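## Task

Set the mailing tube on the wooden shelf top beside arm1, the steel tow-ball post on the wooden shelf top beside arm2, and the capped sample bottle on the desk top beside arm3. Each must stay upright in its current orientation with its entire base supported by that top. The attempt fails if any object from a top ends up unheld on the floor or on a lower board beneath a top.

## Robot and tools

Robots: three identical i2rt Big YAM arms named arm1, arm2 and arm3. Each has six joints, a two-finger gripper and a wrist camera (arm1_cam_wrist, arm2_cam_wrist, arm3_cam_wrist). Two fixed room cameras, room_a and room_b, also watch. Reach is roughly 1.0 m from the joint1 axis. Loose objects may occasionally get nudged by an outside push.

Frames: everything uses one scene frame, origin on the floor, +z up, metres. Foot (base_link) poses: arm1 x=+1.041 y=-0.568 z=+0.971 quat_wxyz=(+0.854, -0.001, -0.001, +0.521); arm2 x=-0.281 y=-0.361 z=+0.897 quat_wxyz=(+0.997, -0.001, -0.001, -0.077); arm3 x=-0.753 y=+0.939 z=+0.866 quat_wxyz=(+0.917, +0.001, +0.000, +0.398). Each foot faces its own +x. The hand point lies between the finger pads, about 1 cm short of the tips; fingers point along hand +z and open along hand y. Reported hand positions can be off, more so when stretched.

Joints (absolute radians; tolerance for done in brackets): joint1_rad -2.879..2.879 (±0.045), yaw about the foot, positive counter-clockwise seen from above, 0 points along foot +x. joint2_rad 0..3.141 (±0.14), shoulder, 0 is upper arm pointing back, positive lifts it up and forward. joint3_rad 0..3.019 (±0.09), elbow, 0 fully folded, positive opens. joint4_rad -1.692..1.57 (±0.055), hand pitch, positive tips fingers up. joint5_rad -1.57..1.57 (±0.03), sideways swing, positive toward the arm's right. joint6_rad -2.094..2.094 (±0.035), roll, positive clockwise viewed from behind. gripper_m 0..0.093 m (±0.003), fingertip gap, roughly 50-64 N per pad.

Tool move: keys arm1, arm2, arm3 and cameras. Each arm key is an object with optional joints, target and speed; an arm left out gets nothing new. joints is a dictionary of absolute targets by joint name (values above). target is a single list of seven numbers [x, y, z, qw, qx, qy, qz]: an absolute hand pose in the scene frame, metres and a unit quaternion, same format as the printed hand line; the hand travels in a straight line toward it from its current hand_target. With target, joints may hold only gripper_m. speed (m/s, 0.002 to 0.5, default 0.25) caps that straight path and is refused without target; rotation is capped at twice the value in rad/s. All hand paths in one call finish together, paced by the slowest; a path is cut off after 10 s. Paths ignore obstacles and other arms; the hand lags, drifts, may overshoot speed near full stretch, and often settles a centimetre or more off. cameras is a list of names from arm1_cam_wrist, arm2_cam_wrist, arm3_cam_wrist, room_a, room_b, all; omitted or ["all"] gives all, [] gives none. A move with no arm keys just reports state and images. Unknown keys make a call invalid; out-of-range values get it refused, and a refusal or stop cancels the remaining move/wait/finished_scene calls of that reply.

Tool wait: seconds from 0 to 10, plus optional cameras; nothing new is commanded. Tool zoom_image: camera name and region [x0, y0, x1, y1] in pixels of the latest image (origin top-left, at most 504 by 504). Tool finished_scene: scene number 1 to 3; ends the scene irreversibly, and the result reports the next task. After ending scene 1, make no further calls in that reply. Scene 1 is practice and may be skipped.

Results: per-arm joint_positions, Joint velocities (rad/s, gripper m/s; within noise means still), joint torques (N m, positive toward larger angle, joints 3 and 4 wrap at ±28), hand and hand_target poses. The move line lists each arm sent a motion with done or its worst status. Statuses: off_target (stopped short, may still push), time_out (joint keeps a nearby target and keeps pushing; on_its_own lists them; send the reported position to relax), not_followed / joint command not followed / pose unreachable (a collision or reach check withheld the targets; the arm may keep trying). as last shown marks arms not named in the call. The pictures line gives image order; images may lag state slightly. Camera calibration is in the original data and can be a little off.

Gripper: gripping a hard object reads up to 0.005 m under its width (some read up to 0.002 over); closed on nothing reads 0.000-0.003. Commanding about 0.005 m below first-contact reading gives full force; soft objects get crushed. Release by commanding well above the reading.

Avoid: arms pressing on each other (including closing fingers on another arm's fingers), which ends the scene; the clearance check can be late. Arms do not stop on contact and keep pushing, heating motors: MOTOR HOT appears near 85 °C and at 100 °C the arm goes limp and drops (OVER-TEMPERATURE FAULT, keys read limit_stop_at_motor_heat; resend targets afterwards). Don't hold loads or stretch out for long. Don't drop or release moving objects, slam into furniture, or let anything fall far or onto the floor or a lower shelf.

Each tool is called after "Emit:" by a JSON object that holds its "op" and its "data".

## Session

Emit:
{"op": "move", "data": {}}

Emit:
{"op": "zoom_image", "data": {"camera": "room_a", "region": [200, 120, 504, 424]}}

Emit:
{"op": "zoom_image", "data": {"camera": "room_a", "region": [0, 220, 200, 420]}}

Emit:
{"op": "zoom_image", "data": {"camera": "room_b", "region": [220, 280, 504, 504]}}

Emit:
{"op": "zoom_image", "data": {"camera": "room_b", "region": [344, 80, 504, 240]}}

Scene clock: 0.00 s.
Joint torques (N m): no reading
Heat: arm1: hottest joint3_rad 37 °C; arm2: hottest joint1_rad 36 °C; arm3: hottest joint3_rad 43 °C.
Joint velocities: within noise
arm1.joint_positions: joint1_rad=-0.460 joint2_rad=+0.383 joint3_rad=+1.614 joint4_rad=-1.335 joint5_rad=-0.088 joint6_rad=-0.415 gripper_m=+0.09396
arm1.joint_status: not commanded
arm1.hand: x=+1.0865 y=-0.5134 z=+1.6400 quat_wxyz=(-0.661, +0.399, -0.627, -0.106) (m; scene frame)
arm1.hand_target: x=+1.0832 y=-0.5158 z=+1.6467 quat_wxyz=(-0.668, +0.396, -0.621, -0.106) (m; scene frame)
arm1.hand_status: not commanded
arm2.joint_positions: joint1_rad=-0.822 joint2_rad=+0.489 joint3_rad=+1.345 joint4_rad=-1.490 joint5_rad=-0.054 joint6_rad=-0.474 gripper_m=+0.09396
arm2.joint_status: not commanded
arm2.hand: x=-0.1787 y=-0.4957 z=+1.4077 quat_wxyz=(-0.354, -0.210, -0.867, +0.282) (m; scene frame)
arm2.hand_target: x=-0.1798 y=-0.4941 z=+1.4205 quat_wxyz=(-0.364, -0.208, -0.860, +0.291) (m; scene frame)
arm2.hand_status: not commanded
arm3.joint_positions: joint1_rad=+0.390 joint2_rad=+0.547 joint3_rad=+1.418 joint4_rad=-1.217 joint5_rad=+0.087 joint6_rad=+0.733 gripper_m=+0.09396
arm3.joint_status: not commanded
arm3.hand: x=-0.6623 y=+1.1311 z=+1.4601 quat_wxyz=(-0.353, +0.168, -0.800, -0.455) (m; scene frame)
arm3.hand_target: x=-0.6639 y=+1.1269 z=+1.4745 quat_wxyz=(-0.360, +0.165, -0.791, -0.466) (m; scene frame)
arm3.hand_status: not commanded
pictures: arm1_cam_wrist, arm2_cam_wrist, arm3_cam_wrist, room_a, room_b
camera_calibration:
arm1_cam_wrist: T_world_to_cam=[[0.630284, -0.664921, 0.400777, -1.68434], [-0.280192, -0.676249, -0.681307, 1.07661], [0.724041, 0.317123, -0.612534, 0.503849], [0, 0, 0, 1]] pos_world=[0.998462, -0.551676, 1.71717]
arm2_cam_wrist: T_world_to_cam=[[-0.559699, -0.756998, 0.337181, -0.95049], [-0.828623, 0.50581, -0.239877, 0.441953], [0.0110376, -0.413655, -0.910367, 1.19889], [0, 0, 0, 1]] pos_world=[-0.179009, -0.447138, 1.51793]
arm3_cam_wrist: T_world_to_cam=[[0.59306, -0.523808, -0.611478, 1.87829], [-0.801477, -0.456602, -0.386199, 0.553124], [-0.0769082, 0.719124, -0.690612, 0.268664], [0, 0, 0, 1]] pos_world=[-0.649959, 1.04322, 1.54769]

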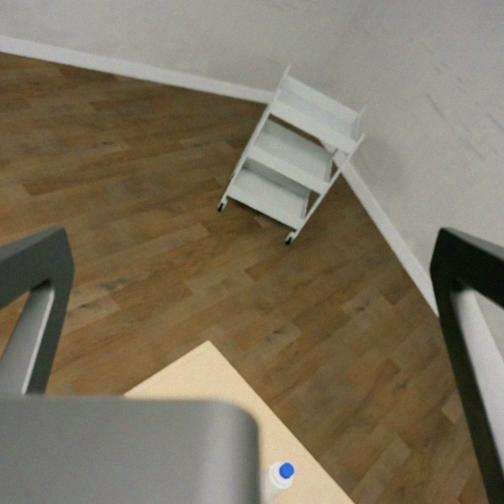

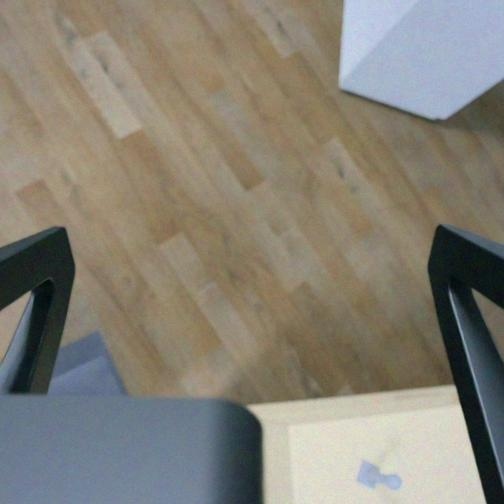

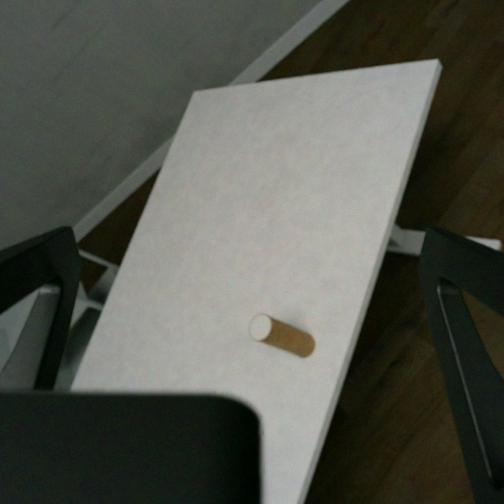

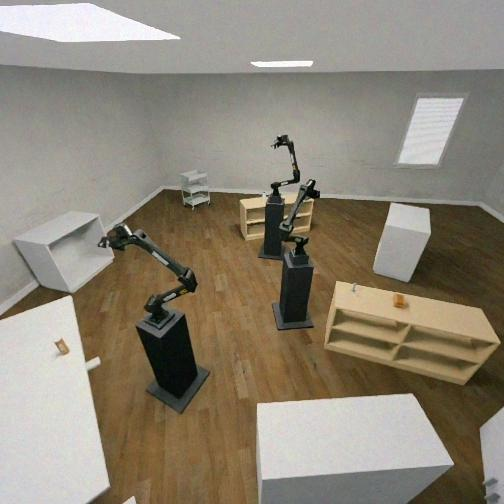

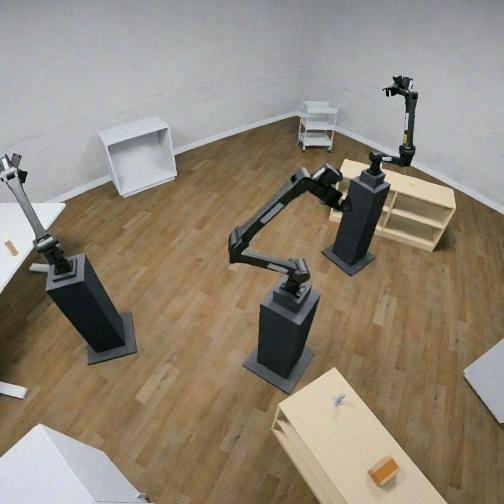

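Scaled by 1.658 from the camera's 504x504 image, which has a finer 720x720 frame.

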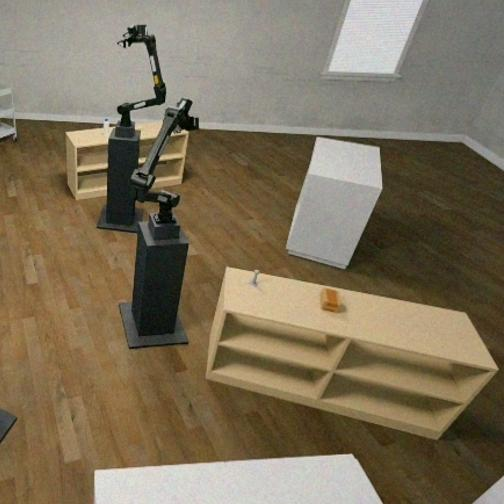

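Scaled by 2.520 from the camera's 504x504 image, which has a finer 720x720 frame.

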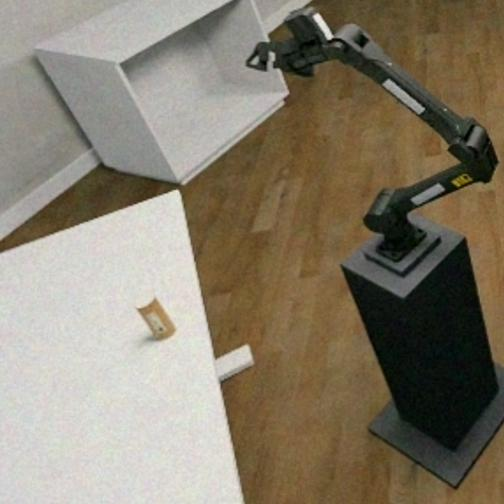

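Scaled by 1.775 from the camera's 504x504 image, which has a finer 720x720 frame.

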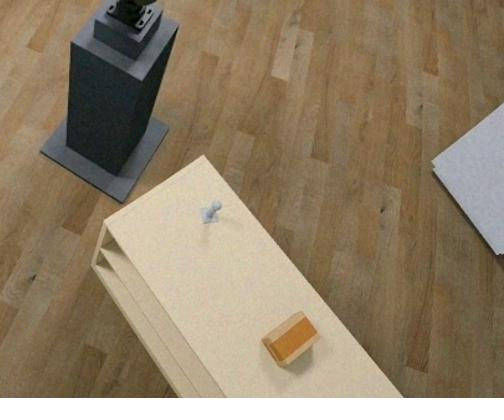

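Scaled by 3.150 from the camera's 504x504 image, which has a finer 720x720 frame.

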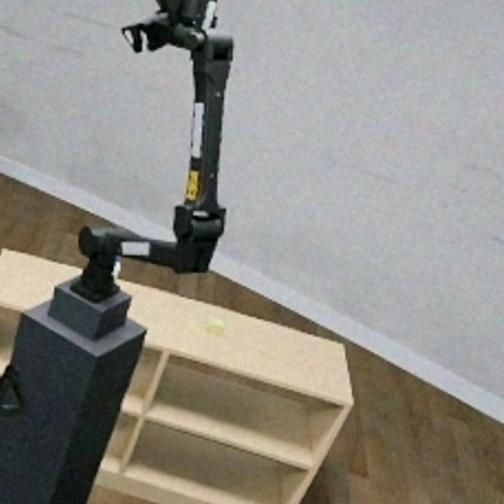

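Emit:
{"op": "move", "data": {"arm3": {"target":[-0.808,1.590,1.06,0,-0.7373,0.6756,0]}, "arm1": {"joints":{"joint1_rad":-1.1,"joint5_rad":0,"joint6_rad":0}}, "arm2": {"joints":{"joint1_rad":2.067,"joint2_rad":1.07,"joint3_rad":0.6,"joint4_rad":0.45,"joint5_rad":0,"joint6_rad":1.57}}}}

Scene clock: 33.73 s.
Joint torques (N m): arm1=[-2.02 5.01 4.86 2 0.1 0.14] | arm2=[0.38 -8.82 10.3 2.92 -0.04 0.1] | arm3=[-0.62 -16.79 13.22 -0.13 -0.01 -0.09]
Heat: arm1: hottest joint3_rad 38 °C; arm2: hottest joint3_rad 37 °C; arm3: hottest joint3_rad 48 °C.
move: arm1 done; arm2 done; arm3 off_target
Joint velocities: within noise
arm1.joint_positions: joint1_rad=-1.092 joint2_rad=+0.383 joint3_rad=+1.614 joint4_rad=-1.335 joint5_rad=-0.002 joint6_rad=-0.012 gripper_m=+0.09397
arm1.joint_status: all done
arm1.hand: x=+1.1096 y=-0.5665 z=+1.6400 quat_wxyz=(-0.670, +0.007, -0.742, +0.002) (m; scene frame)
arm1.hand_target: x=+1.1055 y=-0.5675 z=+1.6467 quat_wxyz=(-0.677, -0.001, -0.736, +0.002) (m; scene frame)
arm1.hand_status: not commanded
arm2.joint_positions: joint1_rad=+2.057 joint2_rad=+1.088 joint3_rad=+0.598 joint4_rad=+0.430 joint5_rad=-0.001 joint6_rad=+1.556 gripper_m=+0.09399
arm2.joint_status: all done
arm2.hand: x=-0.4404 y=+0.1038 z=+1.1993 quat_wxyz=(+0.108, +0.126, -0.718, -0.676) (m; scene frame)
arm2.hand_target: x=-0.4439 y=+0.0997 z=+1.2139 quat_wxyz=(+0.118, +0.122, -0.704, -0.689) (m; scene frame)
arm2.hand_status: not commanded
arm3.joint_positions: joint1_rad=+0.831 joint2_rad=+2.089 joint3_rad=+2.067 joint4_rad=-1.605 joint5_rad=+0.000 joint6_rad=+0.007 gripper_m=+0.09397
arm3.joint_status: not commanded
arm3.hand: x=-0.8027 y=+1.5734 z=+1.0378 quat_wxyz=(+0.019, +0.732, -0.681, +0.019) (m; scene frame)
arm3.hand_target: x=-0.8080 y=+1.5883 z=+1.0602 quat_wxyz=(-0.001, +0.737, -0.676, -0.001) (m; scene frame)
arm3.hand_status: off_target (0.028 m and 3.2 deg from the pose sent, 0.626 m and 96.7 deg at the start)
pictures: arm1_cam_wrist, arm2_cam_wrist, arm3_cam_wrist, room_a, room_b
camera_calibration:
arm1_cam_wrist: T_world_to_cam=[[-0.00248505, -0.999802, 0.0197283, -0.596911], [-0.664159, -0.0130985, -0.747476, 1.9575], [0.747587, -0.0149602, -0.663996, 0.374137], [0, 0, 0, 1]] pos_world=[1.01891, -0.565555, 1.72339]
arm2_cam_wrist: T_world_to_cam=[[0.0333153, -0.0475051, -0.998315, 1.21637], [-0.569261, -0.821911, 0.0201137, -0.187853], [-0.821482, 0.567632, -0.054425, -0.234968], [0, 0, 0, 1]] pos_world=[-0.340483, 0.0367613, 1.20531]
arm3_cam_wrist: T_world_to_cam=[[0.997394, 0.0716157, -0.00872966, 0.697139], [0.0611589, -0.775106, 0.628865, 0.619583], [0.0382702, -0.62776, -0.777466, 1.94983], [0, 0, 0, 1]] pos_world=[-0.807836, 1.65434, 1.13238]

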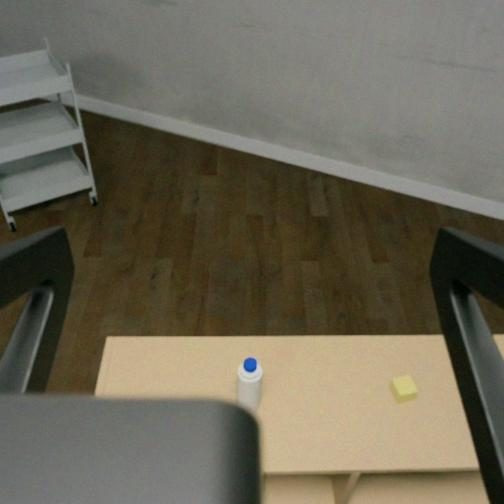

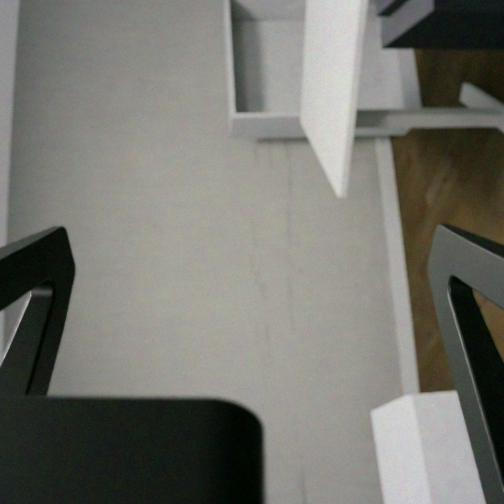

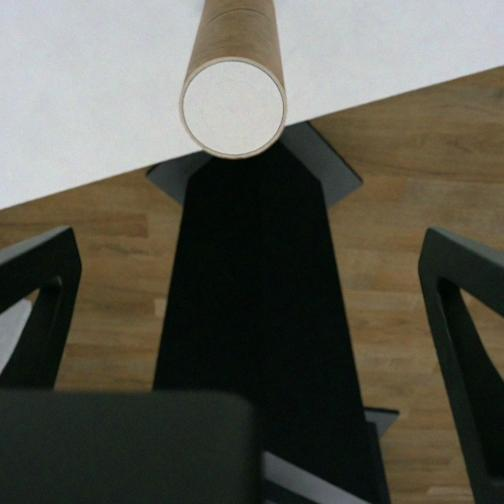

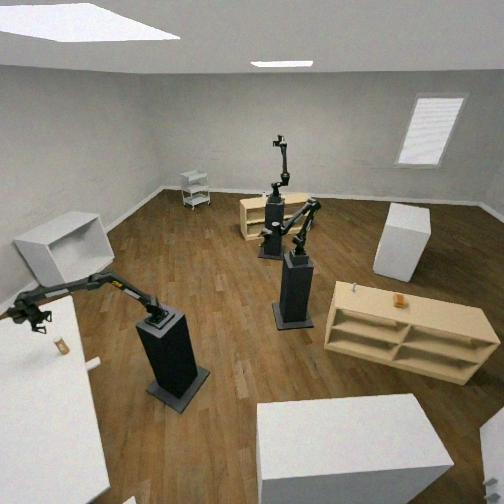

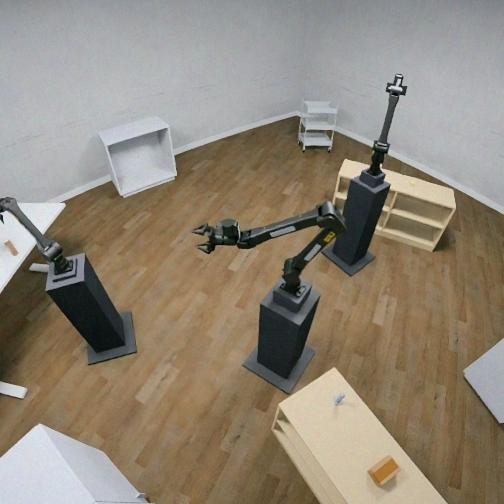

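Emit:
{"op": "move", "data": {"arm3": {"target":[-0.813,1.567,0.955,0,-0.7373,0.6756,0],"speed":0.12}, "cameras": ["arm3_cam_wrist"]}}

Scene clock: 42.97 s.
Joint torques (N m): arm1=[-2.08 5.13 4.86 1.99 0.1 0.14] | arm2=[1.08 -8.94 10.35 2.88 -0.06 0.06] | arm3=[-0.62 -19.02 7.5 0.72 -0.01 0.03]
Heat: arm1: hottest joint3_rad 38 °C; arm2: hottest joint3_rad 38 °C; arm3: hottest joint3_rad 51 °C.
move: arm3 off_target
Joint velocities: within noise
arm1, arm2: as last shown
arm2.joint_positions: joint1_rad=+2.057 joint2_rad=+1.088 joint3_rad=+0.598 joint4_rad=+0.430 joint5_rad=-0.001 joint6_rad=+1.557 gripper_m=+0.09399
arm2.hand_target: x=-0.4439 y=+0.0997 z=+1.2138 quat_wxyz=(+0.118, +0.122, -0.704, -0.689) (m; scene frame)
arm3.joint_positions: joint1_rad=+0.840 joint2_rad=+2.088 joint3_rad=+1.817 joint4_rad=-1.330 joint5_rad=+0.000 joint6_rad=+0.007 gripper_m=+0.09397
arm3.joint_status: not commanded
arm3.hand: x=-0.8077 y=+1.5654 z=+0.9435 quat_wxyz=(+0.010, +0.735, -0.678, +0.010) (m; scene frame)
arm3.hand_target: x=-0.8130 y=+1.5670 z=+0.9550 quat_wxyz=(+0.000, +0.737, -0.676, +0.000) (m; scene frame)
arm3.hand_status: off_target (0.013 m and 1.6 deg from the pose sent, 0.084 m and 3.2 deg at the start)
pictures: arm3_cam_wrist
camera_calibration:
arm3_cam_wrist: T_world_to_cam=[[0.996682, 0.080907, -0.00888375, 0.686965], [0.0695602, -0.79002, 0.609123, 0.721755], [0.0422639, -0.60772, -0.793026, 1.85833], [0, 0, 0, 1]] pos_world=[-0.813432, 1.64396, 1.04017]

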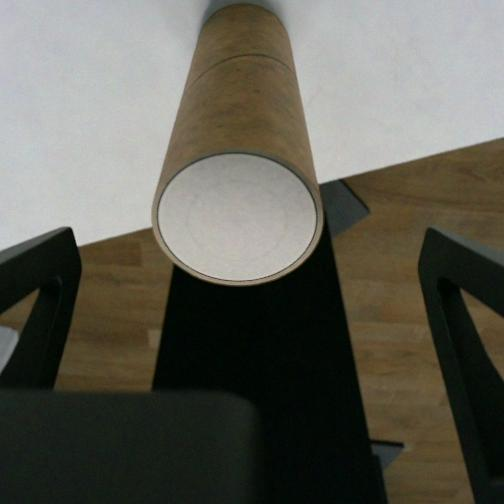

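Emit:
{"op": "move", "data": {"arm3": {"target":[-0.818,1.567,0.897,0,-0.7373,0.6756,0],"speed":0.08}, "cameras": ["arm3_cam_wrist"]}}

Scene clock: 52.73 s.
Joint torques (N m): arm1=[-2.02 5.13 4.86 1.99 0.1 0.13] | arm2=[0.97 -8.59 10.28 2.92 -0.06 0.12] | arm3=[-0.56 -16.56 7.42 0.84 -0.02 0.08]
Heat: arm1: hottest joint3_rad 38 °C; arm2: hottest joint3_rad 38 °C; arm3: hottest joint3_rad 50 °C.
move: arm3 done
Joint velocities: within noise
arm1, arm2: as last shown
arm3.joint_positions: joint1_rad=+0.847 joint2_rad=+2.111 joint3_rad=+1.742 joint4_rad=-1.206 joint5_rad=+0.000 joint6_rad=+0.009 gripper_m=+0.09397
arm3.joint_status: not commanded
arm3.hand: x=-0.8125 y=+1.5665 z=+0.9022 quat_wxyz=(+0.001, +0.737, -0.676, +0.000) (m; scene frame)
arm3.hand_target: x=-0.8179 y=+1.5669 z=+0.8970 quat_wxyz=(+0.000, +0.737, -0.676, +0.000) (m; scene frame)
arm3.hand_status: done (0.008 m and 0.2 deg from the pose sent, 0.048 m and 1.7 deg at the start)
pictures: arm3_cam_wrist
camera_calibration:
arm3_cam_wrist: T_world_to_cam=[[0.996255, 0.0859889, -0.00907346, 0.683112], [0.0748672, -0.805351, 0.588052, 0.795485], [0.0432586, -0.586529, -0.808772, 1.80822], [0, 0, 0, 1]] pos_world=[-0.818331, 1.64248, 1.00085]

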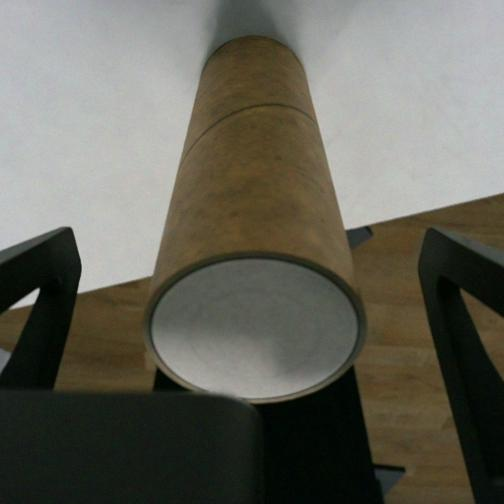

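Emit:
{"op": "move", "data": {"arm3": {"target":[-0.818,1.566,0.887,0,-0.7373,0.6756,0],"speed":0.06}, "cameras": []}}

Emit:
{"op": "move", "data": {"arm3": {"joints":{"gripper_m":0.041}}, "cameras": ["arm3_cam_wrist"]}}

Scene clock: 61.80 s.
Joint torques (N m): arm1=[-1.96 5.07 4.88 2 0.1 0.14] | arm2=[0.44 -9.47 10.24 2.93 -0.04 0.12] | arm3=[-0.62 -16.32 7.19 0.8 0 0.09]
Heat: arm1: hottest joint3_rad 39 °C; arm2: hottest joint3_rad 39 °C; arm3: hottest joint3_rad 51 °C.
move: arm3 done
Joint velocities: within noise
arm1, arm2: as last shown
arm3.joint_positions: joint1_rad=+0.847 joint2_rad=+2.114 joint3_rad=+1.730 joint4_rad=-1.183 joint5_rad=+0.000 joint6_rad=+0.009 gripper_m=+0.09397
arm3.joint_status: not commanded
arm3.hand: x=-0.8125 y=+1.5669 z=+0.8958 quat_wxyz=(-0.001, +0.737, -0.676, -0.003) (m; scene frame)
arm3.hand_target: x=-0.8179 y=+1.5659 z=+0.8872 quat_wxyz=(+0.000, +0.737, -0.676, +0.000) (m; scene frame)
arm3.hand_status: done (0.010 m and 0.3 deg from the pose sent, 0.016 m and 0.2 deg at the start)
pictures: none
No camera images: "cameras" was empty.

Scene clock: 62.50 s.
Joint torques (N m): arm1=[-2.02 5.13 4.88 1.99 0.1 0.14] | arm2=[0.73 -8.7 10.17 3.08 0.02 0.08] | arm3=[-0.5 -16.38 7.17 0.77 -0.01 0.1]
Heat: arm1: hottest joint3_rad 39 °C; arm2: hottest joint3_rad 39 °C; arm3: hottest joint3_rad 51 °C.
move: arm3 off_target
Joint velocities: within noise
arm1, arm2: as last shown
arm3.joint_positions: joint1_rad=+0.847 joint2_rad=+2.114 joint3_rad=+1.730 joint4_rad=-1.183 joint5_rad=+0.000 joint6_rad=+0.009 gripper_m=+0.04593
arm3.joint_status: gripper_m off_target (ended at +0.04596, target +0.04100)
arm3.hand: x=-0.8125 y=+1.5669 z=+0.8958 quat_wxyz=(-0.001, +0.737, -0.676, -0.003) (m; scene frame)
arm3.hand_target: x=-0.8179 y=+1.5659 z=+0.8872 quat_wxyz=(+0.000, +0.737, -0.676, +0.000) (m; scene frame)
arm3.hand_status: not commanded
pictures: arm3_cam_wrist
camera_calibration:
arm3_cam_wrist: T_world_to_cam=[[0.996247, 0.0860791, -0.00911352, 0.68297], [0.0752631, -0.809404, 0.58241, 0.811253], [0.0427568, -0.58091, -0.812844, 1.79777], [0, 0, 0, 1]] pos_world=[-0.818331, 1.64218, 0.995047]

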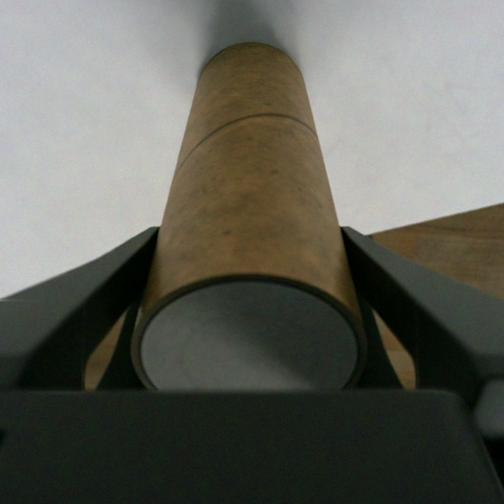

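Emit:
{"op": "move", "data": {"arm3": {"target":[-0.811,1.535,0.97,0,-0.7373,0.6756,0],"speed":0.12}, "cameras": []}}

Emit:
{"op": "move", "data": {"arm3": {"joints":{"joint2_rad":0.6,"joint3_rad":1.4,"joint4_rad":-1.3}}, "cameras": ["arm3_cam_wrist","room_a"]}}

Emit:
{"op": "move", "data": {"arm3": {"joints":{"joint1_rad":-2.04}}, "cameras": ["room_b"]}}

Emit:
{"op": "move", "data": {"arm3": {"target":[-0.537,0.335,1.250,0.6087,0.3838,0.5481,-0.4262],"speed":0.25}, "cameras": ["arm2_cam_wrist","arm3_cam_wrist"]}}

Scene clock: 77.30 s.
Joint torques (N m): arm1=[-2.08 5.07 4.86 2.02 0.1 0.14] | arm2=[0.56 -9.05 10.26 2.88 -0.02 0.12] | arm3=[-0.97 -17.32 7.71 -0.03 -0.01 0.02]
Heat: arm1: hottest joint3_rad 39 °C; arm2: hottest joint3_rad 39 °C; arm3: hottest joint3_rad 50 °C.
move: arm3 off_target
Joint velocities: within noise
arm1, arm2: as last shown
arm3.joint_positions: joint1_rad=+0.847 joint2_rad=+1.989 joint3_rad=+1.699 joint4_rad=-1.291 joint5_rad=+0.000 joint6_rad=+0.009 gripper_m=+0.04593
arm3.joint_status: not commanded
arm3.hand: x=-0.8096 y=+1.5373 z=+0.9594 quat_wxyz=(+0.003, +0.737, -0.676, +0.003) (m; scene frame)
arm3.hand_target: x=-0.8109 y=+1.5350 z=+0.9698 quat_wxyz=(+0.000, +0.737, -0.676, +0.000) (m; scene frame)
arm3.hand_status: off_target (0.011 m and 0.5 deg from the pose sent, 0.081 m and 0.3 deg at the start)
pictures: none
No camera images: "cameras" was empty.

Scene clock: 79.03 s.
Joint torques (N m): arm1=[-2.08 5.07 4.86 1.99 0.1 0.14] | arm2=[1.26 -8.88 10.28 2.97 -0.05 0.12] | arm3=[-1.03 3.37 7.15 1.76 -0.01 0.03]
Heat: arm1: hottest joint3_rad 39 °C; arm2: hottest joint3_rad 40 °C; arm3: hottest joint3_rad 50 °C.
move: arm3 done
Joint velocities: within noise
arm1, arm2: as last shown
arm3.joint_positions: joint1_rad=+0.847 joint2_rad=+0.600 joint3_rad=+1.402 joint4_rad=-1.294 joint5_rad=+0.000 joint6_rad=+0.009 gripper_m=+0.04593
arm3.joint_status: all done
arm3.hand: x=-0.7737 y=+1.1689 z=+1.4243 quat_wxyz=(-0.344, +0.632, -0.580, -0.383) (m; scene frame)
arm3.hand_target: x=-0.7741 y=+1.1684 z=+1.4222 quat_wxyz=(-0.341, +0.633, -0.581, -0.381) (m; scene frame)
arm3.hand_status: not commanded
pictures: arm3_cam_wrist, room_a
camera_calibration:
arm3_cam_wrist: T_world_to_cam=[[0.99517, 0.0973035, -0.012965, 0.674865], [0.081812, -0.895125, -0.438245, 1.73736], [-0.0542481, 0.435068, -0.898762, 0.854173], [0, 0, 0, 1]] pos_world=[-0.767406, 1.11786, 1.53784]

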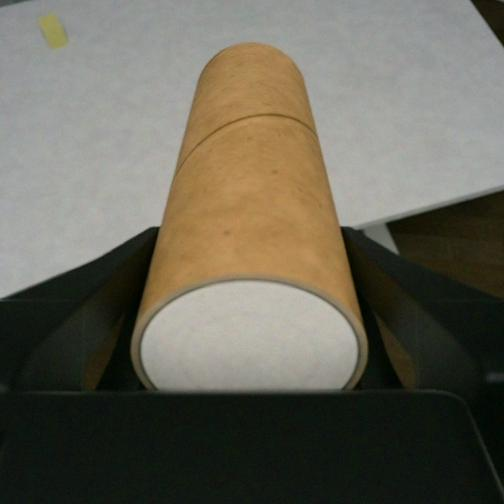

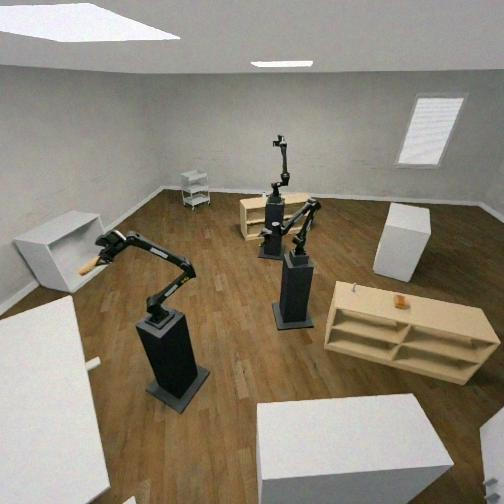

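Scene clock: 81.50 s.
Joint torques (N m): arm1=[-2.08 5.07 4.88 1.99 0.1 0.14] | arm2=[0.91 -8.41 10.09 2.8 -0.05 0.1] | arm3=[-2.02 3.31 7.19 1.73 -0.03 0.02]
Heat: arm1: hottest joint3_rad 39 °C; arm2: hottest joint3_rad 40 °C; arm3: hottest joint3_rad 50 °C.
move: arm3 done
Joint velocities: within noise
arm1, arm2: as last shown
arm3.joint_positions: joint1_rad=-2.031 joint2_rad=+0.600 joint3_rad=+1.402 joint4_rad=-1.294 joint5_rad=+0.000 joint6_rad=+0.009 gripper_m=+0.04594
arm3.joint_status: all done
arm3.hand: x=-0.6712 y=+0.7208 z=+1.4231 quat_wxyz=(-0.422, -0.492, -0.704, +0.290) (m; scene frame)
arm3.hand_target: x=-0.6735 y=+0.7204 z=+1.4211 quat_wxyz=(-0.418, -0.497, -0.702, +0.290) (m; scene frame)
arm3.hand_status: not commanded
pictures: room_b

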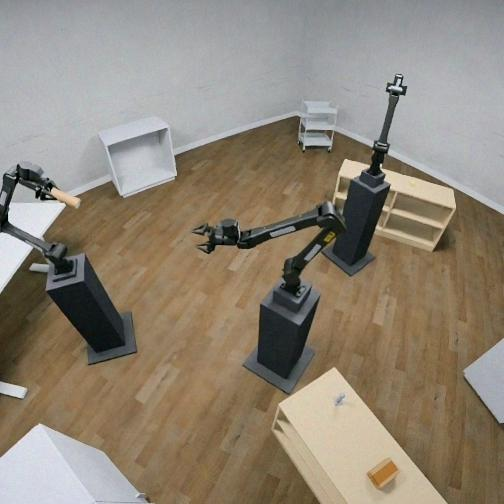

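Scene clock: 84.17 s.
Joint torques (N m): arm1=[-2.08 5.07 4.88 2 0.1 0.14] | arm2=[0.79 -7.94 10.41 2.93 -0.01 0.09] | arm3=[-2.02 -10.23 13.71 3.08 -0.27 -0.08]
Heat: arm1: hottest joint3_rad 39 °C; arm2: hottest joint3_rad 40 °C; arm3: hottest joint3_rad 50 °C.
move: arm3 off_target
Joint velocities: within noise
arm1.joint_positions: joint1_rad=-1.092 joint2_rad=+0.383 joint3_rad=+1.614 joint4_rad=-1.335 joint5_rad=-0.002 joint6_rad=-0.012 gripper_m=+0.09397
arm1.joint_status: not commanded
arm1.hand: x=+1.1096 y=-0.5665 z=+1.6400 quat_wxyz=(-0.670, +0.007, -0.742, +0.002) (m; scene frame)
arm1.hand_target: x=+1.1055 y=-0.5675 z=+1.6467 quat_wxyz=(-0.677, -0.001, -0.736, +0.002) (m; scene frame)
arm1.hand_status: not commanded
arm2.joint_positions: joint1_rad=+2.057 joint2_rad=+1.088 joint3_rad=+0.598 joint4_rad=+0.430 joint5_rad=-0.001 joint6_rad=+1.557 gripper_m=+0.09399
arm2.joint_status: not commanded
arm2.hand: x=-0.4404 y=+0.1038 z=+1.1993 quat_wxyz=(+0.108, +0.126, -0.718, -0.676) (m; scene frame)
arm2.hand_target: x=-0.4439 y=+0.0997 z=+1.2138 quat_wxyz=(+0.118, +0.122, -0.704, -0.689) (m; scene frame)
arm2.hand_status: not commanded
arm3.joint_positions: joint1_rad=-2.039 joint2_rad=+1.452 joint3_rad=+0.945 joint4_rad=+0.505 joint5_rad=-0.002 joint6_rad=+0.008 gripper_m=+0.04594
arm3.joint_status: not commanded
arm3.hand: x=-0.5371 y=+0.3503 z=+1.1934 quat_wxyz=(-0.580, -0.407, -0.580, +0.401) (m; scene frame)
arm3.hand_target: x=-0.5387 y=+0.3401 z=+1.2495 quat_wxyz=(-0.609, -0.384, -0.548, +0.426) (m; scene frame)
arm3.hand_status: off_target (0.059 m and 6.2 deg from the pose sent, 0.444 m and 34.4 deg at the start)
pictures: arm2_cam_wrist, arm3_cam_wrist
camera_calibration:
arm2_cam_wrist: T_world_to_cam=[[0.0328409, -0.0476597, -0.998324, 1.21623], [-0.56927, -0.821894, 0.0205103, -0.188335], [-0.821494, 0.567642, -0.054123, -0.235337], [0, 0, 0, 1]] pos_world=[-0.340483, 0.0367612, 1.20531]
arm3_cam_wrist: T_world_to_cam=[[-0.935557, -0.353108, -0.00687363, -0.370414], [-0.203075, 0.553767, -0.807529, 0.664288], [0.288951, -0.754094, -0.589788, 1.24781], [0, 0, 0, 1]] pos_world=[-0.572198, 0.442307, 1.26983]

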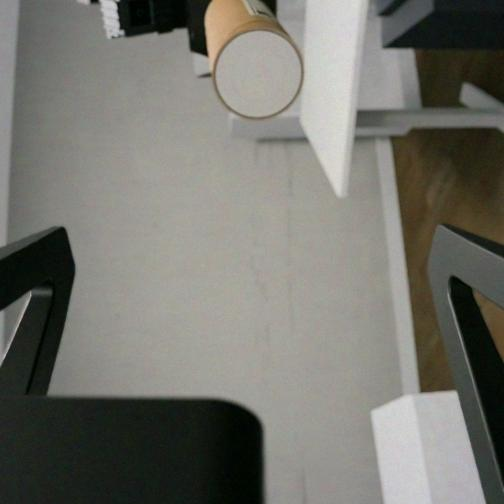

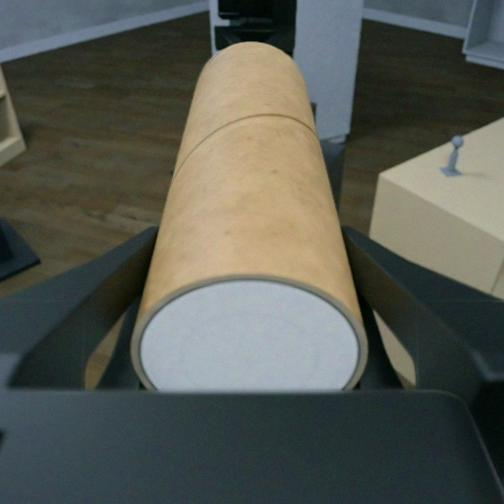

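Emit:
{"op": "move", "data": {"arm2": {"target":[-0.4985,0.258,1.212,-0.1265,-0.1190,0.6748,0.7174],"speed":0.12}, "cameras": ["arm2_cam_wrist"]}}

Scene clock: 98.03 s.
Joint torques (N m): arm1=[-2.02 5.07 4.85 2 0.1 0.14] | arm2=[0.62 -13.39 14.67 2.76 -0.22 0.07] | arm3=[-2.08 -10.29 13.7 3.11 -0.26 -0.08]
Heat: arm1: hottest joint3_rad 39 °C; arm2: hottest joint3_rad 40 °C; arm3: hottest joint3_rad 56 °C.
move: arm2 off_target
Joint velocities: within noise
arm1, arm3: as last shown
arm2.joint_positions: joint1_rad=+2.057 joint2_rad=+1.550 joint3_rad=+0.918 joint4_rad=+0.624 joint5_rad=-0.011 joint6_rad=+1.558 gripper_m=+0.09399
arm2.joint_status: not commanded
arm2.hand: x=-0.4899 y=+0.2423 z=+1.1790 quat_wxyz=(+0.115, +0.126, -0.699, -0.694) (m; scene frame)
arm2.hand_target: x=-0.4975 y=+0.2551 z=+1.2119 quat_wxyz=(+0.127, +0.119, -0.675, -0.717) (m; scene frame)
arm2.hand_status: off_target (0.038 m and 4.1 deg from the pose sent, 0.165 m and 7.1 deg at the start)
pictures: arm2_cam_wrist
camera_calibration:
arm2_cam_wrist: T_world_to_cam=[[0.014468, 0.000968192, -0.999895, 1.18522], [-0.561056, -0.82773, -0.00891969, -0.062117], [-0.827651, 0.561126, -0.0114324, -0.407442], [0, 0, 0, 1]] pos_world=[-0.389219, 0.176063, 1.17988]

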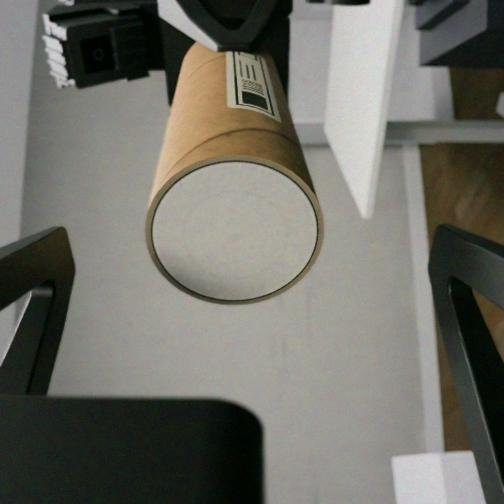

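Emit:
{"op": "move", "data": {"arm2": {"target":[-0.509,0.302,1.217,-0.1265,-0.1190,0.6748,0.7174],"speed":0.08}, "cameras": ["arm2_cam_wrist","arm3_cam_wrist"]}}

Scene clock: 110.57 s.
Joint torques (N m): arm1=[-2.02 5.07 4.88 2 0.1 0.14] | arm2=[-0.5 -15.56 15.12 1.8 -0.21 0.13] | arm3=[-2.08 -10.34 13.67 3.1 -0.26 -0.09]
Heat: arm1: hottest joint3_rad 39 °C; arm2: hottest joint3_rad 43 °C; arm3: hottest joint3_rad 59 °C.
move: arm2 off_target
Joint velocities: within noise
arm1, arm3: as last shown
arm2.joint_positions: joint1_rad=+2.057 joint2_rad=+1.649 joint3_rad=+1.056 joint4_rad=+0.608 joint5_rad=-0.019 joint6_rad=+1.559 gripper_m=+0.09399
arm2.joint_status: not commanded
arm2.hand: x=-0.5062 y=+0.2852 z=+1.1893 quat_wxyz=(+0.120, +0.127, -0.691, -0.702) (m; scene frame)
arm2.hand_target: x=-0.5081 y=+0.2996 z=+1.2170 quat_wxyz=(+0.126, +0.119, -0.675, -0.717) (m; scene frame)
arm2.hand_status: off_target (0.032 m and 2.8 deg from the pose sent, 0.073 m and 4.1 deg at the start)
pictures: arm2_cam_wrist, arm3_cam_wrist
camera_calibration:
arm2_cam_wrist: T_world_to_cam=[[0.00642583, 0.0229421, -0.999716, 1.18518], [-0.554148, -0.83211, -0.0226577, -0.0146023], [-0.832394, 0.554136, 0.00736632, -0.467727], [0, 0, 0, 1]] pos_world=[-0.40504, 0.219843, 1.18796]
arm3_cam_wrist: T_world_to_cam=[[-0.935557, -0.353108, -0.00687363, -0.370414], [-0.203075, 0.553767, -0.807529, 0.664288], [0.288951, -0.754094, -0.589788, 1.24781], [0, 0, 0, 1]] pos_world=[-0.572198, 0.442307, 1.26983]

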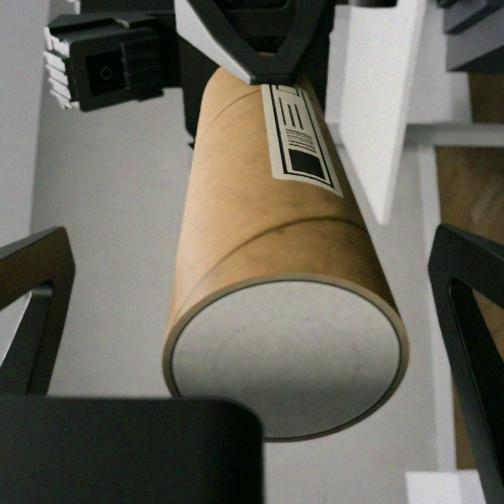

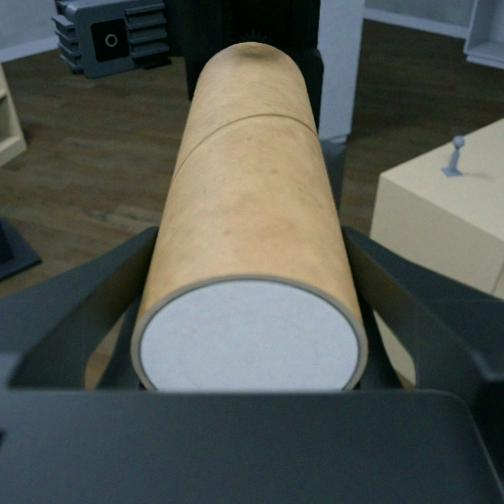

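Emit:
{"op": "move", "data": {"arm2": {"target":[-0.509,0.302,1.209,-0.1265,-0.1190,0.6748,0.7174],"speed":0.08}, "cameras": ["arm2_cam_wrist"]}}

Scene clock: 118.77 s.
Joint torques (N m): arm1=[-2.02 5.07 4.85 1.99 0.1 0.14] | arm2=[-0.26 -15.27 14.17 2.8 -0.18 0.1] | arm3=[-1.96 -10.05 13.68 3.14 -0.26 -0.08]
Heat: arm1: hottest joint3_rad 39 °C; arm2: hottest joint3_rad 43 °C; arm3: hottest joint3_rad 61 °C.
move: arm2 off_target
Joint velocities: within noise
arm1, arm3: as last shown
arm2.joint_positions: joint1_rad=+2.057 joint2_rad=+1.663 joint3_rad=+1.056 joint4_rad=+0.608 joint5_rad=-0.019 joint6_rad=+1.559 gripper_m=+0.09399
arm2.joint_status: not commanded
arm2.hand: x=-0.5070 y=+0.2874 z=+1.1798 quat_wxyz=(+0.119, +0.128, -0.696, -0.697) (m; scene frame)
arm2.hand_target: x=-0.5083 y=+0.2998 z=+1.2089 quat_wxyz=(+0.127, +0.119, -0.675, -0.717) (m; scene frame)
arm2.hand_status: off_target (0.033 m and 3.6 deg from the pose sent, 0.026 m and 2.8 deg at the start)
pictures: arm2_cam_wrist
camera_calibration:
arm2_cam_wrist: T_world_to_cam=[[0.0108206, 0.00910493, -0.9999, 1.18206], [-0.553778, -0.832553, -0.0135739, -0.0238768], [-0.832594, 0.55387, -0.00396658, -0.456194], [0, 0, 0, 1]] pos_world=[-0.405838, 0.222031, 1.17981]

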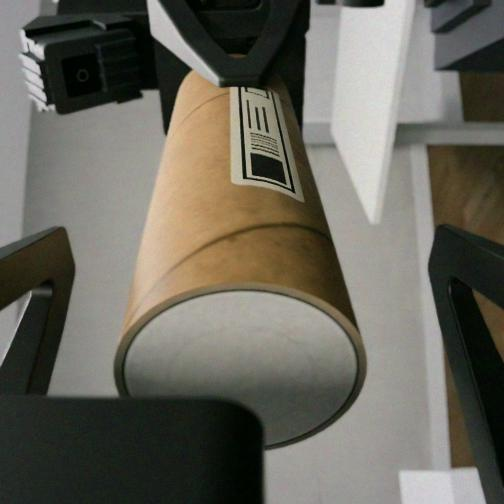

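Good (offset ~2 mm). Close, then release arm3.

Emit:
{"op": "move", "data": {"arm2": {"joints":{"gripper_m":0.055}}, "cameras": []}}

Emit:
{"op": "move", "data": {"arm2": {"joints":{"gripper_m":0.041}}, "cameras": ["arm2_cam_wrist","arm3_cam_wrist"]}}

Emit:
{"op": "move", "data": {"arm3": {"joints":{"gripper_m":0.093}}, "cameras": ["arm2_cam_wrist","arm3_cam_wrist"]}}

Scene clock: 132.83 s.
Joint torques (N m): arm1=[-2.14 5.13 4.86 2 0.1 0.14] | arm2=[-0.56 -15.27 14.06 2.71 -0.24 0.09] | arm3=[-1.96 -10.29 13.74 3.11 -0.27 -0.08]
Heat: arm1: hottest joint3_rad 39 °C; arm2: hottest joint3_rad 44 °C; arm3: hottest joint3_rad 63 °C.
move: arm2 done
Joint velocities: within noise
arm1, arm3: as last shown
arm2.joint_positions: joint1_rad=+2.057 joint2_rad=+1.663 joint3_rad=+1.056 joint4_rad=+0.608 joint5_rad=-0.019 joint6_rad=+1.559 gripper_m=+0.05516
arm2.joint_status: all done
arm2.hand: x=-0.5070 y=+0.2874 z=+1.1798 quat_wxyz=(+0.119, +0.128, -0.696, -0.697) (m; scene frame)
arm2.hand_target: x=-0.5083 y=+0.2998 z=+1.2089 quat_wxyz=(+0.127, +0.119, -0.675, -0.717) (m; scene frame)
arm2.hand_status: not commanded
pictures: none
No camera images: "cameras" was empty.

Scene clock: 133.33 s.
Joint torques (N m): arm1=[-2.08 5.07 4.86 2 0.1 0.14] | arm2=[-0.5 -15.38 14.15 2.48 -0.17 0.05] | arm3=[-2.08 -10.29 13.65 3.11 -0.27 -0.08]
Heat: arm1: hottest joint3_rad 39 °C; arm2: hottest joint3_rad 44 °C; arm3: hottest joint3_rad 63 °C.
move: arm2 off_target
Joint velocities: within noise
arm1, arm3: as last shown
arm2.joint_positions: joint1_rad=+2.057 joint2_rad=+1.663 joint3_rad=+1.056 joint4_rad=+0.612 joint5_rad=-0.019 joint6_rad=+1.559 gripper_m=+0.04625
arm2.joint_status: gripper_m off_target (ended at +0.04627, target +0.04100)
arm2.hand: x=-0.5070 y=+0.2874 z=+1.1809 quat_wxyz=(+0.119, +0.128, -0.694, -0.698) (m; scene frame)
arm2.hand_target: x=-0.5083 y=+0.2998 z=+1.2090 quat_wxyz=(+0.126, +0.119, -0.675, -0.717) (m; scene frame)
arm2.hand_status: not commanded
arm3.hand_target: x=-0.5387 y=+0.3401 z=+1.2495 quat_wxyz=(-0.609, -0.384, -0.548, +0.427) (m; scene frame)
pictures: arm2_cam_wrist, arm3_cam_wrist
camera_calibration:
arm2_cam_wrist: T_world_to_cam=[[0.00940374, 0.0130797, -0.99987, 1.18119], [-0.553788, -0.832502, -0.0160987, -0.0209017], [-0.832605, 0.553868, -0.000585247, -0.46019], [0, 0, 0, 1]] pos_world=[-0.405839, 0.222034, 1.18043]
arm3_cam_wrist: T_world_to_cam=[[-0.935557, -0.353108, -0.00687363, -0.370414], [-0.203075, 0.553767, -0.807529, 0.664288], [0.288951, -0.754094, -0.589788, 1.24781], [0, 0, 0, 1]] pos_world=[-0.572198, 0.442307, 1.26983]

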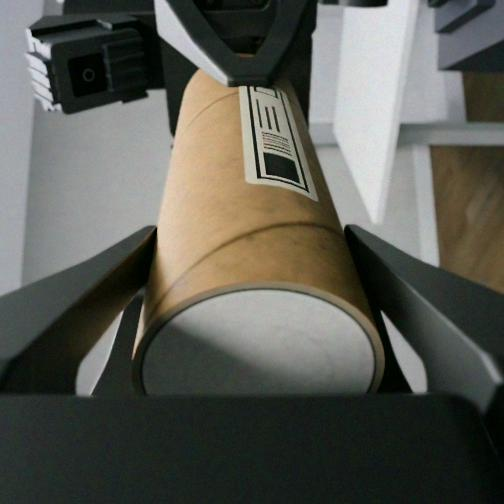

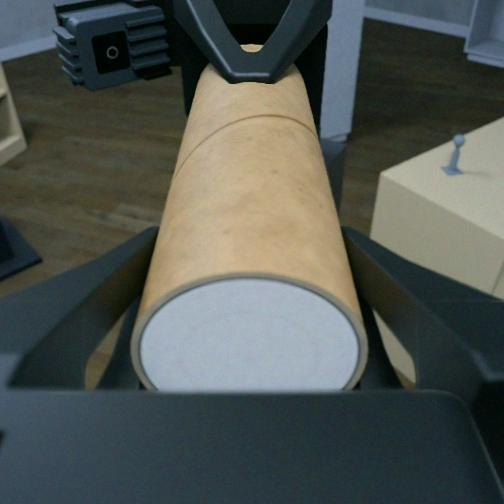

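Scene clock: 134.03 s.
Joint torques (N m): arm1=[-2.08 5.13 4.86 1.99 0.1 0.13] | arm2=[-1.14 -15.97 14.15 2.56 -0.2 0.06] | arm3=[-1.96 -10.34 13.6 3.04 -0.27 -0.07]
Heat: arm1: hottest joint3_rad 39 °C; arm2: hottest joint3_rad 44 °C; arm3: hottest joint3_rad 63 °C.
move: arm3 done
Joint velocities: within noise
arm1: as last shown
arm2.joint_positions: joint1_rad=+2.057 joint2_rad=+1.664 joint3_rad=+1.056 joint4_rad=+0.612 joint5_rad=-0.019 joint6_rad=+1.559 gripper_m=+0.04625
arm2.joint_status: not commanded
arm2.hand: x=-0.5071 y=+0.2875 z=+1.1804 quat_wxyz=(+0.119, +0.128, -0.695, -0.698) (m; scene frame)
arm2.hand_target: x=-0.5082 y=+0.2997 z=+1.2090 quat_wxyz=(+0.126, +0.119, -0.675, -0.717) (m; scene frame)
arm2.hand_status: not commanded
arm3.joint_positions: joint1_rad=-2.039 joint2_rad=+1.452 joint3_rad=+0.948 joint4_rad=+0.508 joint5_rad=-0.002 joint6_rad=+0.008 gripper_m=+0.09286
arm3.joint_status: all done
arm3.hand: x=-0.5369 y=+0.3499 z=+1.1953 quat_wxyz=(-0.582, -0.406, -0.578, +0.402) (m; scene frame)
arm3.hand_target: x=-0.5387 y=+0.3401 z=+1.2495 quat_wxyz=(-0.609, -0.384, -0.548, +0.427) (m; scene frame)
arm3.hand_status: not commanded
pictures: arm2_cam_wrist, arm3_cam_wrist
camera_calibration:
arm2_cam_wrist: T_world_to_cam=[[0.00975966, 0.0123564, -0.999876, 1.18109], [-0.553784, -0.832513, -0.0156935, -0.0212159], [-0.832603, 0.553868, -0.00128226, -0.459477], [0, 0, 0, 1]] pos_world=[-0.405839, 0.222233, 1.18002]
arm3_cam_wrist: T_world_to_cam=[[-0.935554, -0.353116, -0.00683397, -0.370484], [-0.201792, 0.550313, -0.810207, 0.671143], [0.289858, -0.756614, -0.586104, 1.24551], [0, 0, 0, 1]] pos_world=[-0.572197, 0.442205, 1.27123]

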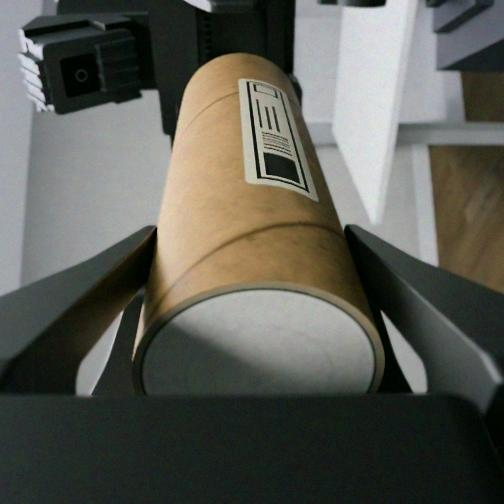

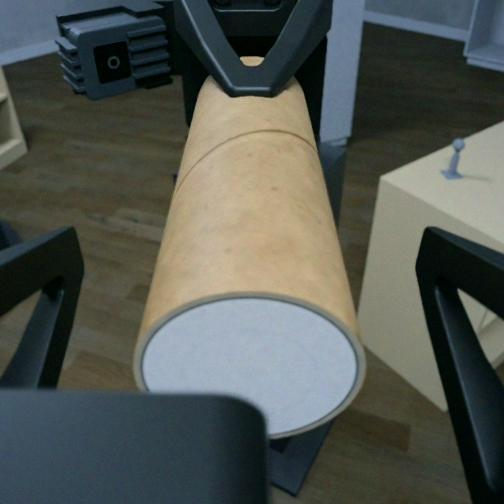

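Emit:
{"op": "move", "data": {"arm3": {"target":[-0.585,0.467,1.245,0.6087,0.3838,0.5481,-0.4262],"speed":0.15}, "cameras": ["arm2_cam_wrist"]}}

Emit:
{"op": "move", "data": {"arm2": {"joints":{"joint2_rad":1.07,"joint3_rad":0.6,"joint4_rad":0.45,"joint5_rad":0}}, "arm1": {"joints":{"joint1_rad":1.89}}, "arm3": {"joints":{"joint2_rad":0.55,"joint3_rad":1.2,"joint4_rad":-0.9}}, "cameras": []}}

Emit:
{"op": "move", "data": {"arm2": {"joints":{"joint1_rad":0}}, "cameras": ["room_b"]}}

Emit:
{"op": "move", "data": {"arm2": {"target":[0.340,-0.459,1.22,0.5534,0.5206,0.4454,0.4735]}, "arm1": {"target":[0.533,-0.4885,1.215,0.0565,-0.6831,0.0532,0.7262]}, "cameras": ["arm1_cam_wrist","arm2_cam_wrist"]}}

Scene clock: 146.87 s.
Joint torques (N m): arm1=[-2.02 5.07 4.88 2 0.1 0.14] | arm2=[-0.38 -16.26 14.23 2.52 -0.2 0.08] | arm3=[-1.9 -5.36 8.54 1.74 -0.27 -0.06]
Heat: arm1: hottest joint3_rad 39 °C; arm2: hottest joint3_rad 44 °C; arm3: hottest joint3_rad 62 °C.
move: arm3 done
Joint velocities: within noise
arm1, arm2: as last shown
arm3.joint_positions: joint1_rad=-2.041 joint2_rad=+1.080 joint3_rad=+0.694 joint4_rad=+0.494 joint5_rad=-0.005 joint6_rad=+0.008 gripper_m=+0.09295
arm3.joint_status: not commanded
arm3.hand: x=-0.5799 y=+0.4650 z=+1.2438 quat_wxyz=(-0.611, -0.384, -0.548, +0.423) (m; scene frame)
arm3.hand_target: x=-0.5849 y=+0.4670 z=+1.2450 quat_wxyz=(-0.609, -0.384, -0.548, +0.426) (m; scene frame)
arm3.hand_status: done (0.006 m and 0.5 deg from the pose sent, 0.136 m and 6.0 deg at the start)
pictures: arm2_cam_wrist
camera_calibration:
arm2_cam_wrist: T_world_to_cam=[[0.00975966, 0.0123564, -0.999876, 1.18109], [-0.553784, -0.832513, -0.0156935, -0.0212159], [-0.832603, 0.553868, -0.00128226, -0.459477], [0, 0, 0, 1]] pos_world=[-0.405839, 0.222233, 1.18002]

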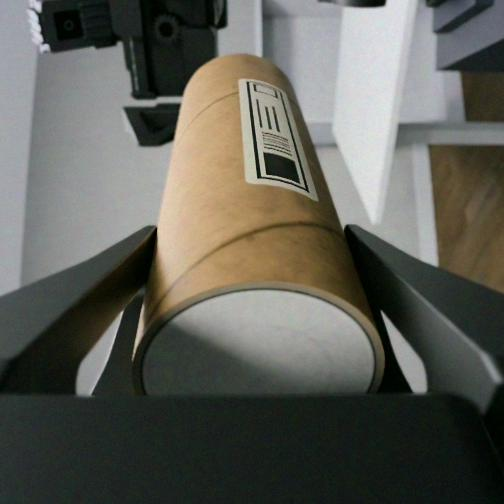

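Scene clock: 149.33 s.
Joint torques (N m): arm1=[-0.67 5.71 4.83 2 0.08 0.13] | arm2=[-0.03 -8.06 10.52 1.95 0.07 0.07] | arm3=[-1.96 2.32 8.95 1.81 -0.27 -0.07]
Heat: arm1: hottest joint3_rad 39 °C; arm2: hottest joint3_rad 44 °C; arm3: hottest joint3_rad 61 °C.
move: arm1 done; arm2 done; arm3 done
Joint velocities: within noise
arm1.joint_positions: joint1_rad=+1.882 joint2_rad=+0.376 joint3_rad=+1.614 joint4_rad=-1.335 joint5_rad=-0.002 joint6_rad=-0.012 gripper_m=+0.09401
arm1.joint_status: all done
arm1.hand: x=+0.9737 y=-0.5558 z=+1.6400 quat_wxyz=(-0.058, +0.739, -0.056, -0.668) (m; scene frame)
arm1.hand_target: x=+0.9740 y=-0.5560 z=+1.6464 quat_wxyz=(-0.052, +0.735, -0.057, -0.673) (m; scene frame)
arm1.hand_status: not commanded
arm2.joint_positions: joint1_rad=+2.057 joint2_rad=+1.083 joint3_rad=+0.596 joint4_rad=+0.453 joint5_rad=-0.003 joint6_rad=+1.559 gripper_m=+0.04625
arm2.joint_status: all done
arm2.hand: x=-0.4405 y=+0.1027 z=+1.2063 quat_wxyz=(+0.112, +0.124, -0.709, -0.685) (m; scene frame)
arm2.hand_target: x=-0.4371 y=+0.1021 z=+1.2139 quat_wxyz=(+0.114, +0.116, -0.705, -0.690) (m; scene frame)
arm2.hand_status: not commanded
arm3.joint_positions: joint1_rad=-2.041 joint2_rad=+0.554 joint3_rad=+1.190 joint4_rad=-0.893 joint5_rad=-0.005 joint6_rad=+0.008 gripper_m=+0.09295
arm3.joint_status: all done
arm3.hand: x=-0.6552 y=+0.6725 z=+1.4168 quat_wxyz=(-0.502, -0.456, -0.648, +0.346) (m; scene frame)
arm3.hand_target: x=-0.6582 y=+0.6753 z=+1.4216 quat_wxyz=(-0.502, -0.455, -0.647, +0.350) (m; scene frame)
arm3.hand_status: not commanded
pictures: none
No camera images: "cameras" was empty.

Scene clock: 151.43 s.
Joint torques (N m): arm1=[-0.67 5.89 4.81 1.98 0.08 0.13] | arm2=[-0.44 -8.29 10.59 1.98 -0.01 0.09] | arm3=[-1.96 2.49 8.98 1.78 -0.27 -0.06]
Heat: arm1: hottest joint3_rad 39 °C; arm2: hottest joint3_rad 44 °C; arm3: hottest joint3_rad 61 °C.
move: arm2 done
Joint velocities: within noise
arm1, arm3: as last shown
arm1.hand_target: x=+0.9740 y=-0.5560 z=+1.6464 quat_wxyz=(-0.052, +0.735, -0.058, -0.673) (m; scene frame)
arm2.joint_positions: joint1_rad=+0.010 joint2_rad=+1.083 joint3_rad=+0.596 joint4_rad=+0.453 joint5_rad=-0.001 joint6_rad=+1.559 gripper_m=+0.04625
arm2.joint_status: all done
arm2.hand: x=+0.2040 y=-0.4318 z=+1.2075 quat_wxyz=(-0.529, -0.541, -0.474, -0.452) (m; scene frame)
arm2.hand_target: x=+0.2015 y=-0.4364 z=+1.2151 quat_wxyz=(-0.532, -0.542, -0.464, -0.455) (m; scene frame)
arm2.hand_status: not commanded
pictures: room_b

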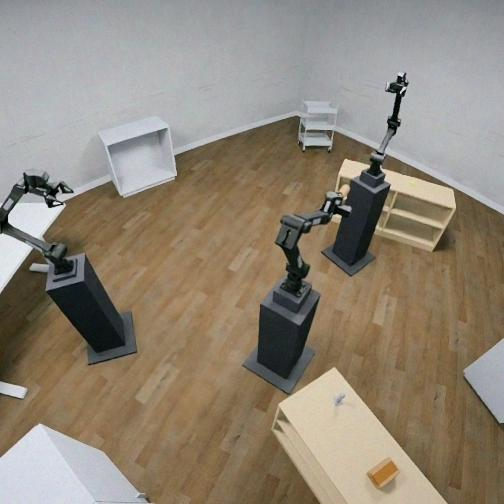

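Scene clock: 154.87 s.
Joint torques (N m): arm1=[-0.62 -9.93 9.21 2.56 0.11 0.13] | arm2=[-0.44 -12.1 14.93 2.93 -0.11 0.07] | arm3=[-2.08 2.32 9.03 1.84 -0.27 -0.07]
Heat: arm1: hottest joint3_rad 39 °C; arm2: hottest joint3_rad 44 °C; arm3: hottest joint3_rad 60 °C.
move: arm1 off_target; arm2 off_target
Joint velocities: within noise
arm1.joint_positions: joint1_rad=+1.885 joint2_rad=+1.352 joint3_rad=+0.473 joint4_rad=+0.883 joint5_rad=+0.000 joint6_rad=-0.012 gripper_m=+0.09401
arm1.joint_status: not commanded
arm1.hand: x=+0.5491 y=-0.4873 z=+1.1909 quat_wxyz=(-0.061, +0.705, -0.053, -0.705) (m; scene frame)
arm1.hand_target: x=+0.5346 y=-0.4887 z=+1.2151 quat_wxyz=(-0.056, +0.683, -0.053, -0.726) (m; scene frame)
arm1.hand_status: off_target (0.029 m and 3.5 deg from the pose sent, 0.616 m and 9.3 deg at the start)
arm2.joint_positions: joint1_rad=+0.008 joint2_rad=+1.474 joint3_rad=+0.848 joint4_rad=+0.610 joint5_rad=-0.001 joint6_rad=+1.559 gripper_m=+0.04625
arm2.joint_status: not commanded
arm2.hand: x=+0.3231 y=-0.4504 z=+1.1840 quat_wxyz=(-0.534, -0.536, -0.469, -0.455) (m; scene frame)
arm2.hand_target: x=+0.3368 y=-0.4585 z=+1.2199 quat_wxyz=(-0.553, -0.521, -0.446, -0.473) (m; scene frame)
arm2.hand_status: off_target (0.041 m and 4.5 deg from the pose sent, 0.139 m and 5.5 deg at the start)
arm3: as last shown
pictures: arm1_cam_wrist, arm2_cam_wrist
camera_calibration:
arm1_cam_wrist: T_world_to_cam=[[0.170718, 0.985182, 0.0165002, 0.365777], [0.576965, -0.0863771, -0.812188, 0.610384], [-0.798728, 0.148175, -0.583162, 1.32841], [0, 0, 0, 1]] pos_world=[0.64642, -0.504471, 1.26439]
arm2_cam_wrist: T_world_to_cam=[[-0.0116788, -0.0119336, -0.999861, 1.18167], [-0.467732, 0.883856, -0.00508574, 0.556926], [0.883793, 0.467607, -0.0159041, 0.0644108], [0, 0, 0, 1]] pos_world=[0.217366, -0.508259, 1.18536]

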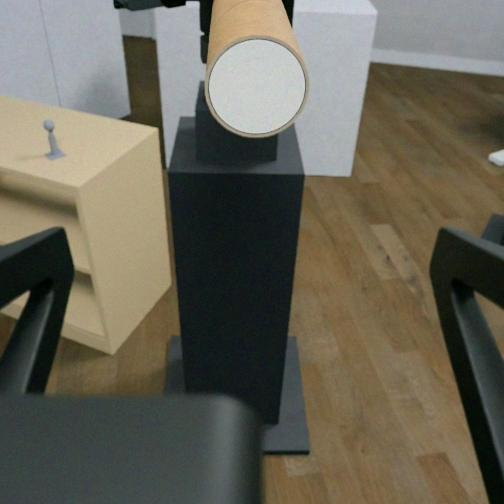

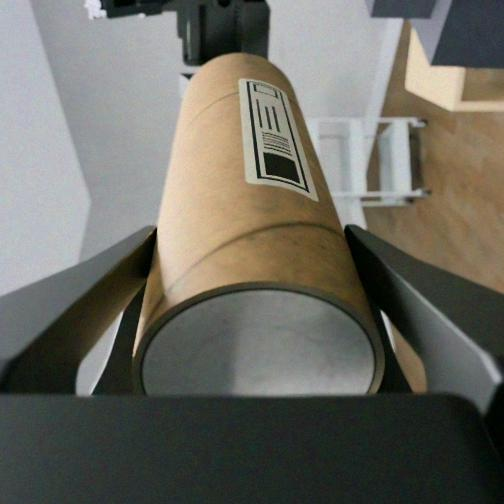

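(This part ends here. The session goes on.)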